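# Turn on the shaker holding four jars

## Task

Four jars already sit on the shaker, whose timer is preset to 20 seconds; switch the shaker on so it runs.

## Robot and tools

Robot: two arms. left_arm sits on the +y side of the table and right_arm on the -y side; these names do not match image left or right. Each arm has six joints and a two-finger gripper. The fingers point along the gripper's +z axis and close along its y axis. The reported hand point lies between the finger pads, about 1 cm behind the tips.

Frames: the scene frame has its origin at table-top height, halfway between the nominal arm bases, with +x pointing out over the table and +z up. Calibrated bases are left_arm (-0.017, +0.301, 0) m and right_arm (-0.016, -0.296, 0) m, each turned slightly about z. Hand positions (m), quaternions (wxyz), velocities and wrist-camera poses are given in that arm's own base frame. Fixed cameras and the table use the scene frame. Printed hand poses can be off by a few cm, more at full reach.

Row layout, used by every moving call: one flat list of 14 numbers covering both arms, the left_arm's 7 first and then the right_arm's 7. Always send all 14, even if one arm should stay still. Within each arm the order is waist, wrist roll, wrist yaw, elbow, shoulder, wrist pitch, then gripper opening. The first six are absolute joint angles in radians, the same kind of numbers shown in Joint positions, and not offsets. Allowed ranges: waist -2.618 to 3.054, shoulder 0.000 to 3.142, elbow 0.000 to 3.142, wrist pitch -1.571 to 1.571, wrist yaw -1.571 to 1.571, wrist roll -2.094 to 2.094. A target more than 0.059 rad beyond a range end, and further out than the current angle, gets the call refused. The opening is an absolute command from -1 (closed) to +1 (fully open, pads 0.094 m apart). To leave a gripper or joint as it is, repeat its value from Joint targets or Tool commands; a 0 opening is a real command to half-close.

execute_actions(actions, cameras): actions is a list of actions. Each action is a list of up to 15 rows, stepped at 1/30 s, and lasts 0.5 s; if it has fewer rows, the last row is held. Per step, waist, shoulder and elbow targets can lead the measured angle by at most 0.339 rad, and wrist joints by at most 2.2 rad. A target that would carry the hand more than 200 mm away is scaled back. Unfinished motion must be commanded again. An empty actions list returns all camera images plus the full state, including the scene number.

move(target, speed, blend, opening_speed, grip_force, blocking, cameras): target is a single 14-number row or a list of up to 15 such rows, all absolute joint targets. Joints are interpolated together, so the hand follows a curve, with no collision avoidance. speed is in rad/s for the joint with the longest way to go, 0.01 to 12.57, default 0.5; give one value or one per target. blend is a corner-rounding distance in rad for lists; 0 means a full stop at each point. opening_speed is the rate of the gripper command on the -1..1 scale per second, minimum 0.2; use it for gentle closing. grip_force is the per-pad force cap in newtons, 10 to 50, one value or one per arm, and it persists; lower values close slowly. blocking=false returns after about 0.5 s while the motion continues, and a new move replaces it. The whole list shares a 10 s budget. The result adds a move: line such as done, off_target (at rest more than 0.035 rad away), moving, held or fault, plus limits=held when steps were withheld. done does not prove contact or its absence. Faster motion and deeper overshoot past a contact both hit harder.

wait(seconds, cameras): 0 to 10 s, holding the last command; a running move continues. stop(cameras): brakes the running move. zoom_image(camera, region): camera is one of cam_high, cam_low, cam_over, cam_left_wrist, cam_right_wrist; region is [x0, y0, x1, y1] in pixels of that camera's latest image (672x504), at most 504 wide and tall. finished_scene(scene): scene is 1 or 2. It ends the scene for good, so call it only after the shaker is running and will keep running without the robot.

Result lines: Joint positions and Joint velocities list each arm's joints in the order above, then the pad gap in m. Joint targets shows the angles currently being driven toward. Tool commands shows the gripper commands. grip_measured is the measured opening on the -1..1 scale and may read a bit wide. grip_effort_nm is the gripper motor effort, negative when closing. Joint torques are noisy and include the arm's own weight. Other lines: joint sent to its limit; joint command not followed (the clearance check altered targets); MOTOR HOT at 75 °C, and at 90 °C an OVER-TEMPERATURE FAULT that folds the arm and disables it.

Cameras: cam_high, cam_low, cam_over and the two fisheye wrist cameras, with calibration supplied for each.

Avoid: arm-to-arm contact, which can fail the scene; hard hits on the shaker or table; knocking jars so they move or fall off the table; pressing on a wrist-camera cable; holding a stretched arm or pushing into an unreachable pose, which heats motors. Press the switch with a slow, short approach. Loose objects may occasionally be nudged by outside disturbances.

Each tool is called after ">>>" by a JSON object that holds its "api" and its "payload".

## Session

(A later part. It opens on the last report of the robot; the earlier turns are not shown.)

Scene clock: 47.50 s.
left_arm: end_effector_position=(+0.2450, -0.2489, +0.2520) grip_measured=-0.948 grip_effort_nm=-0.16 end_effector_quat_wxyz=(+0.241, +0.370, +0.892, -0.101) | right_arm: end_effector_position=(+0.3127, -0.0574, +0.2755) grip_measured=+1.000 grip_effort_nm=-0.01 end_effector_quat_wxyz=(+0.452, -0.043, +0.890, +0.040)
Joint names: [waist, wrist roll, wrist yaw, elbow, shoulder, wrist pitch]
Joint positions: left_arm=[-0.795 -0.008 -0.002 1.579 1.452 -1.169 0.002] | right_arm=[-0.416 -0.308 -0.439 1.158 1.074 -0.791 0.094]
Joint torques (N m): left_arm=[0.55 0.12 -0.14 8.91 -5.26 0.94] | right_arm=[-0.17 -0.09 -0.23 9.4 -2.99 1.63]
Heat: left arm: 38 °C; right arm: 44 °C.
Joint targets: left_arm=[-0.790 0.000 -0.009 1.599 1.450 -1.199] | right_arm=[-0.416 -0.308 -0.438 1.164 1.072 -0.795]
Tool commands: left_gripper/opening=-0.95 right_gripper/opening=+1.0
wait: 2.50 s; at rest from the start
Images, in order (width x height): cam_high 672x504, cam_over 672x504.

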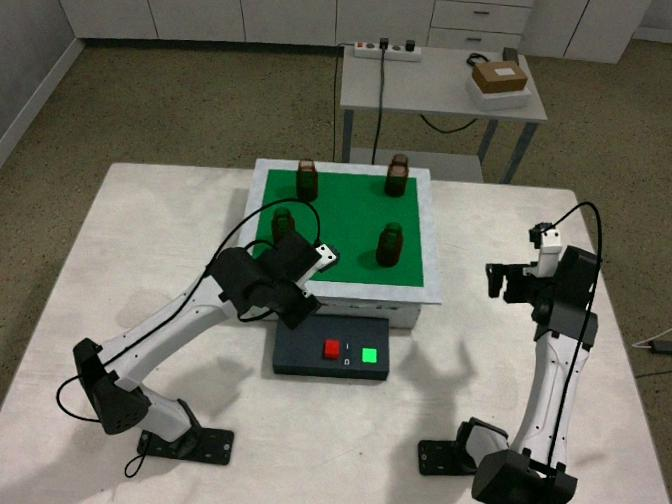

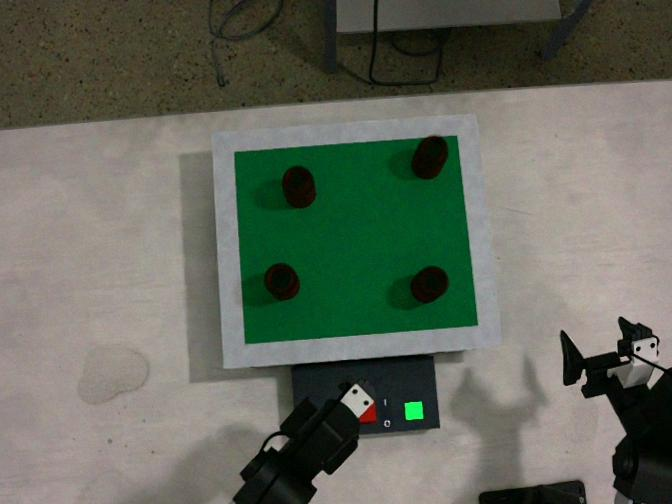

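>>> {"api": "wait", "payload": {"seconds": 0.6, "cameras": ["cam_over"]}}

Scene clock: 48.37 s.
left_arm: end_effector_position=(+0.2450, -0.2489, +0.2520) grip_measured=-0.948 grip_effort_nm=-0.16 end_effector_quat_wxyz=(+0.241, +0.370, +0.892, -0.101) | right_arm: end_effector_position=(+0.3127, -0.0574, +0.2755) grip_measured=+1.000 grip_effort_nm=-0.01 end_effector_quat_wxyz=(+0.452, -0.043, +0.890, +0.040)
Joint names: [waist, wrist roll, wrist yaw, elbow, shoulder, wrist pitch]
Joint positions: left_arm=[-0.795 -0.008 -0.002 1.579 1.452 -1.169 0.002] | right_arm=[-0.416 -0.308 -0.439 1.158 1.074 -0.791 0.094]
Joint torques (N m): left_arm=[0.55 0.13 -0.17 8.96 -5.24 0.92] | right_arm=[-0.17 -0.09 -0.23 9.4 -2.99 1.63]
Heat: left arm: 38 °C; right arm: 44 °C.
Joint targets: left_arm=[-0.790 0.000 -0.009 1.599 1.450 -1.199] | right_arm=[-0.416 -0.308 -0.438 1.164 1.072 -0.795]
Tool commands: left_gripper/opening=-0.95 right_gripper/opening=+1.0
wait: 0.60 s; at rest from the start
Images, in order (width x height): cam_over 672x504.

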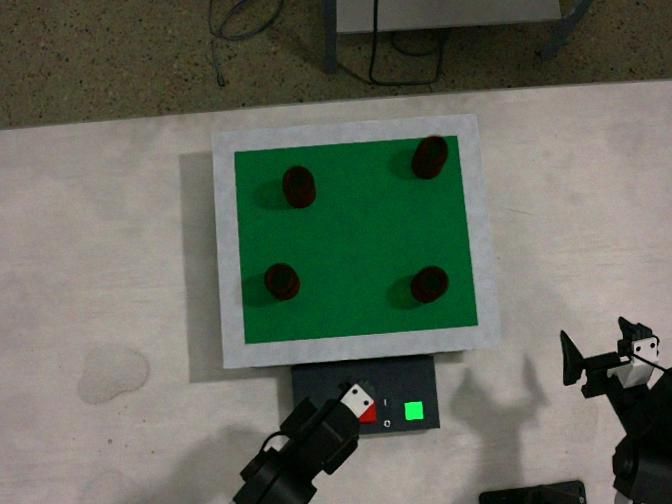

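The tray has stopped in its original position, and all four jars are standing.

>>> {"api": "finished_scene", "payload": {"scene": 1}}

The scene is finished: the task was done.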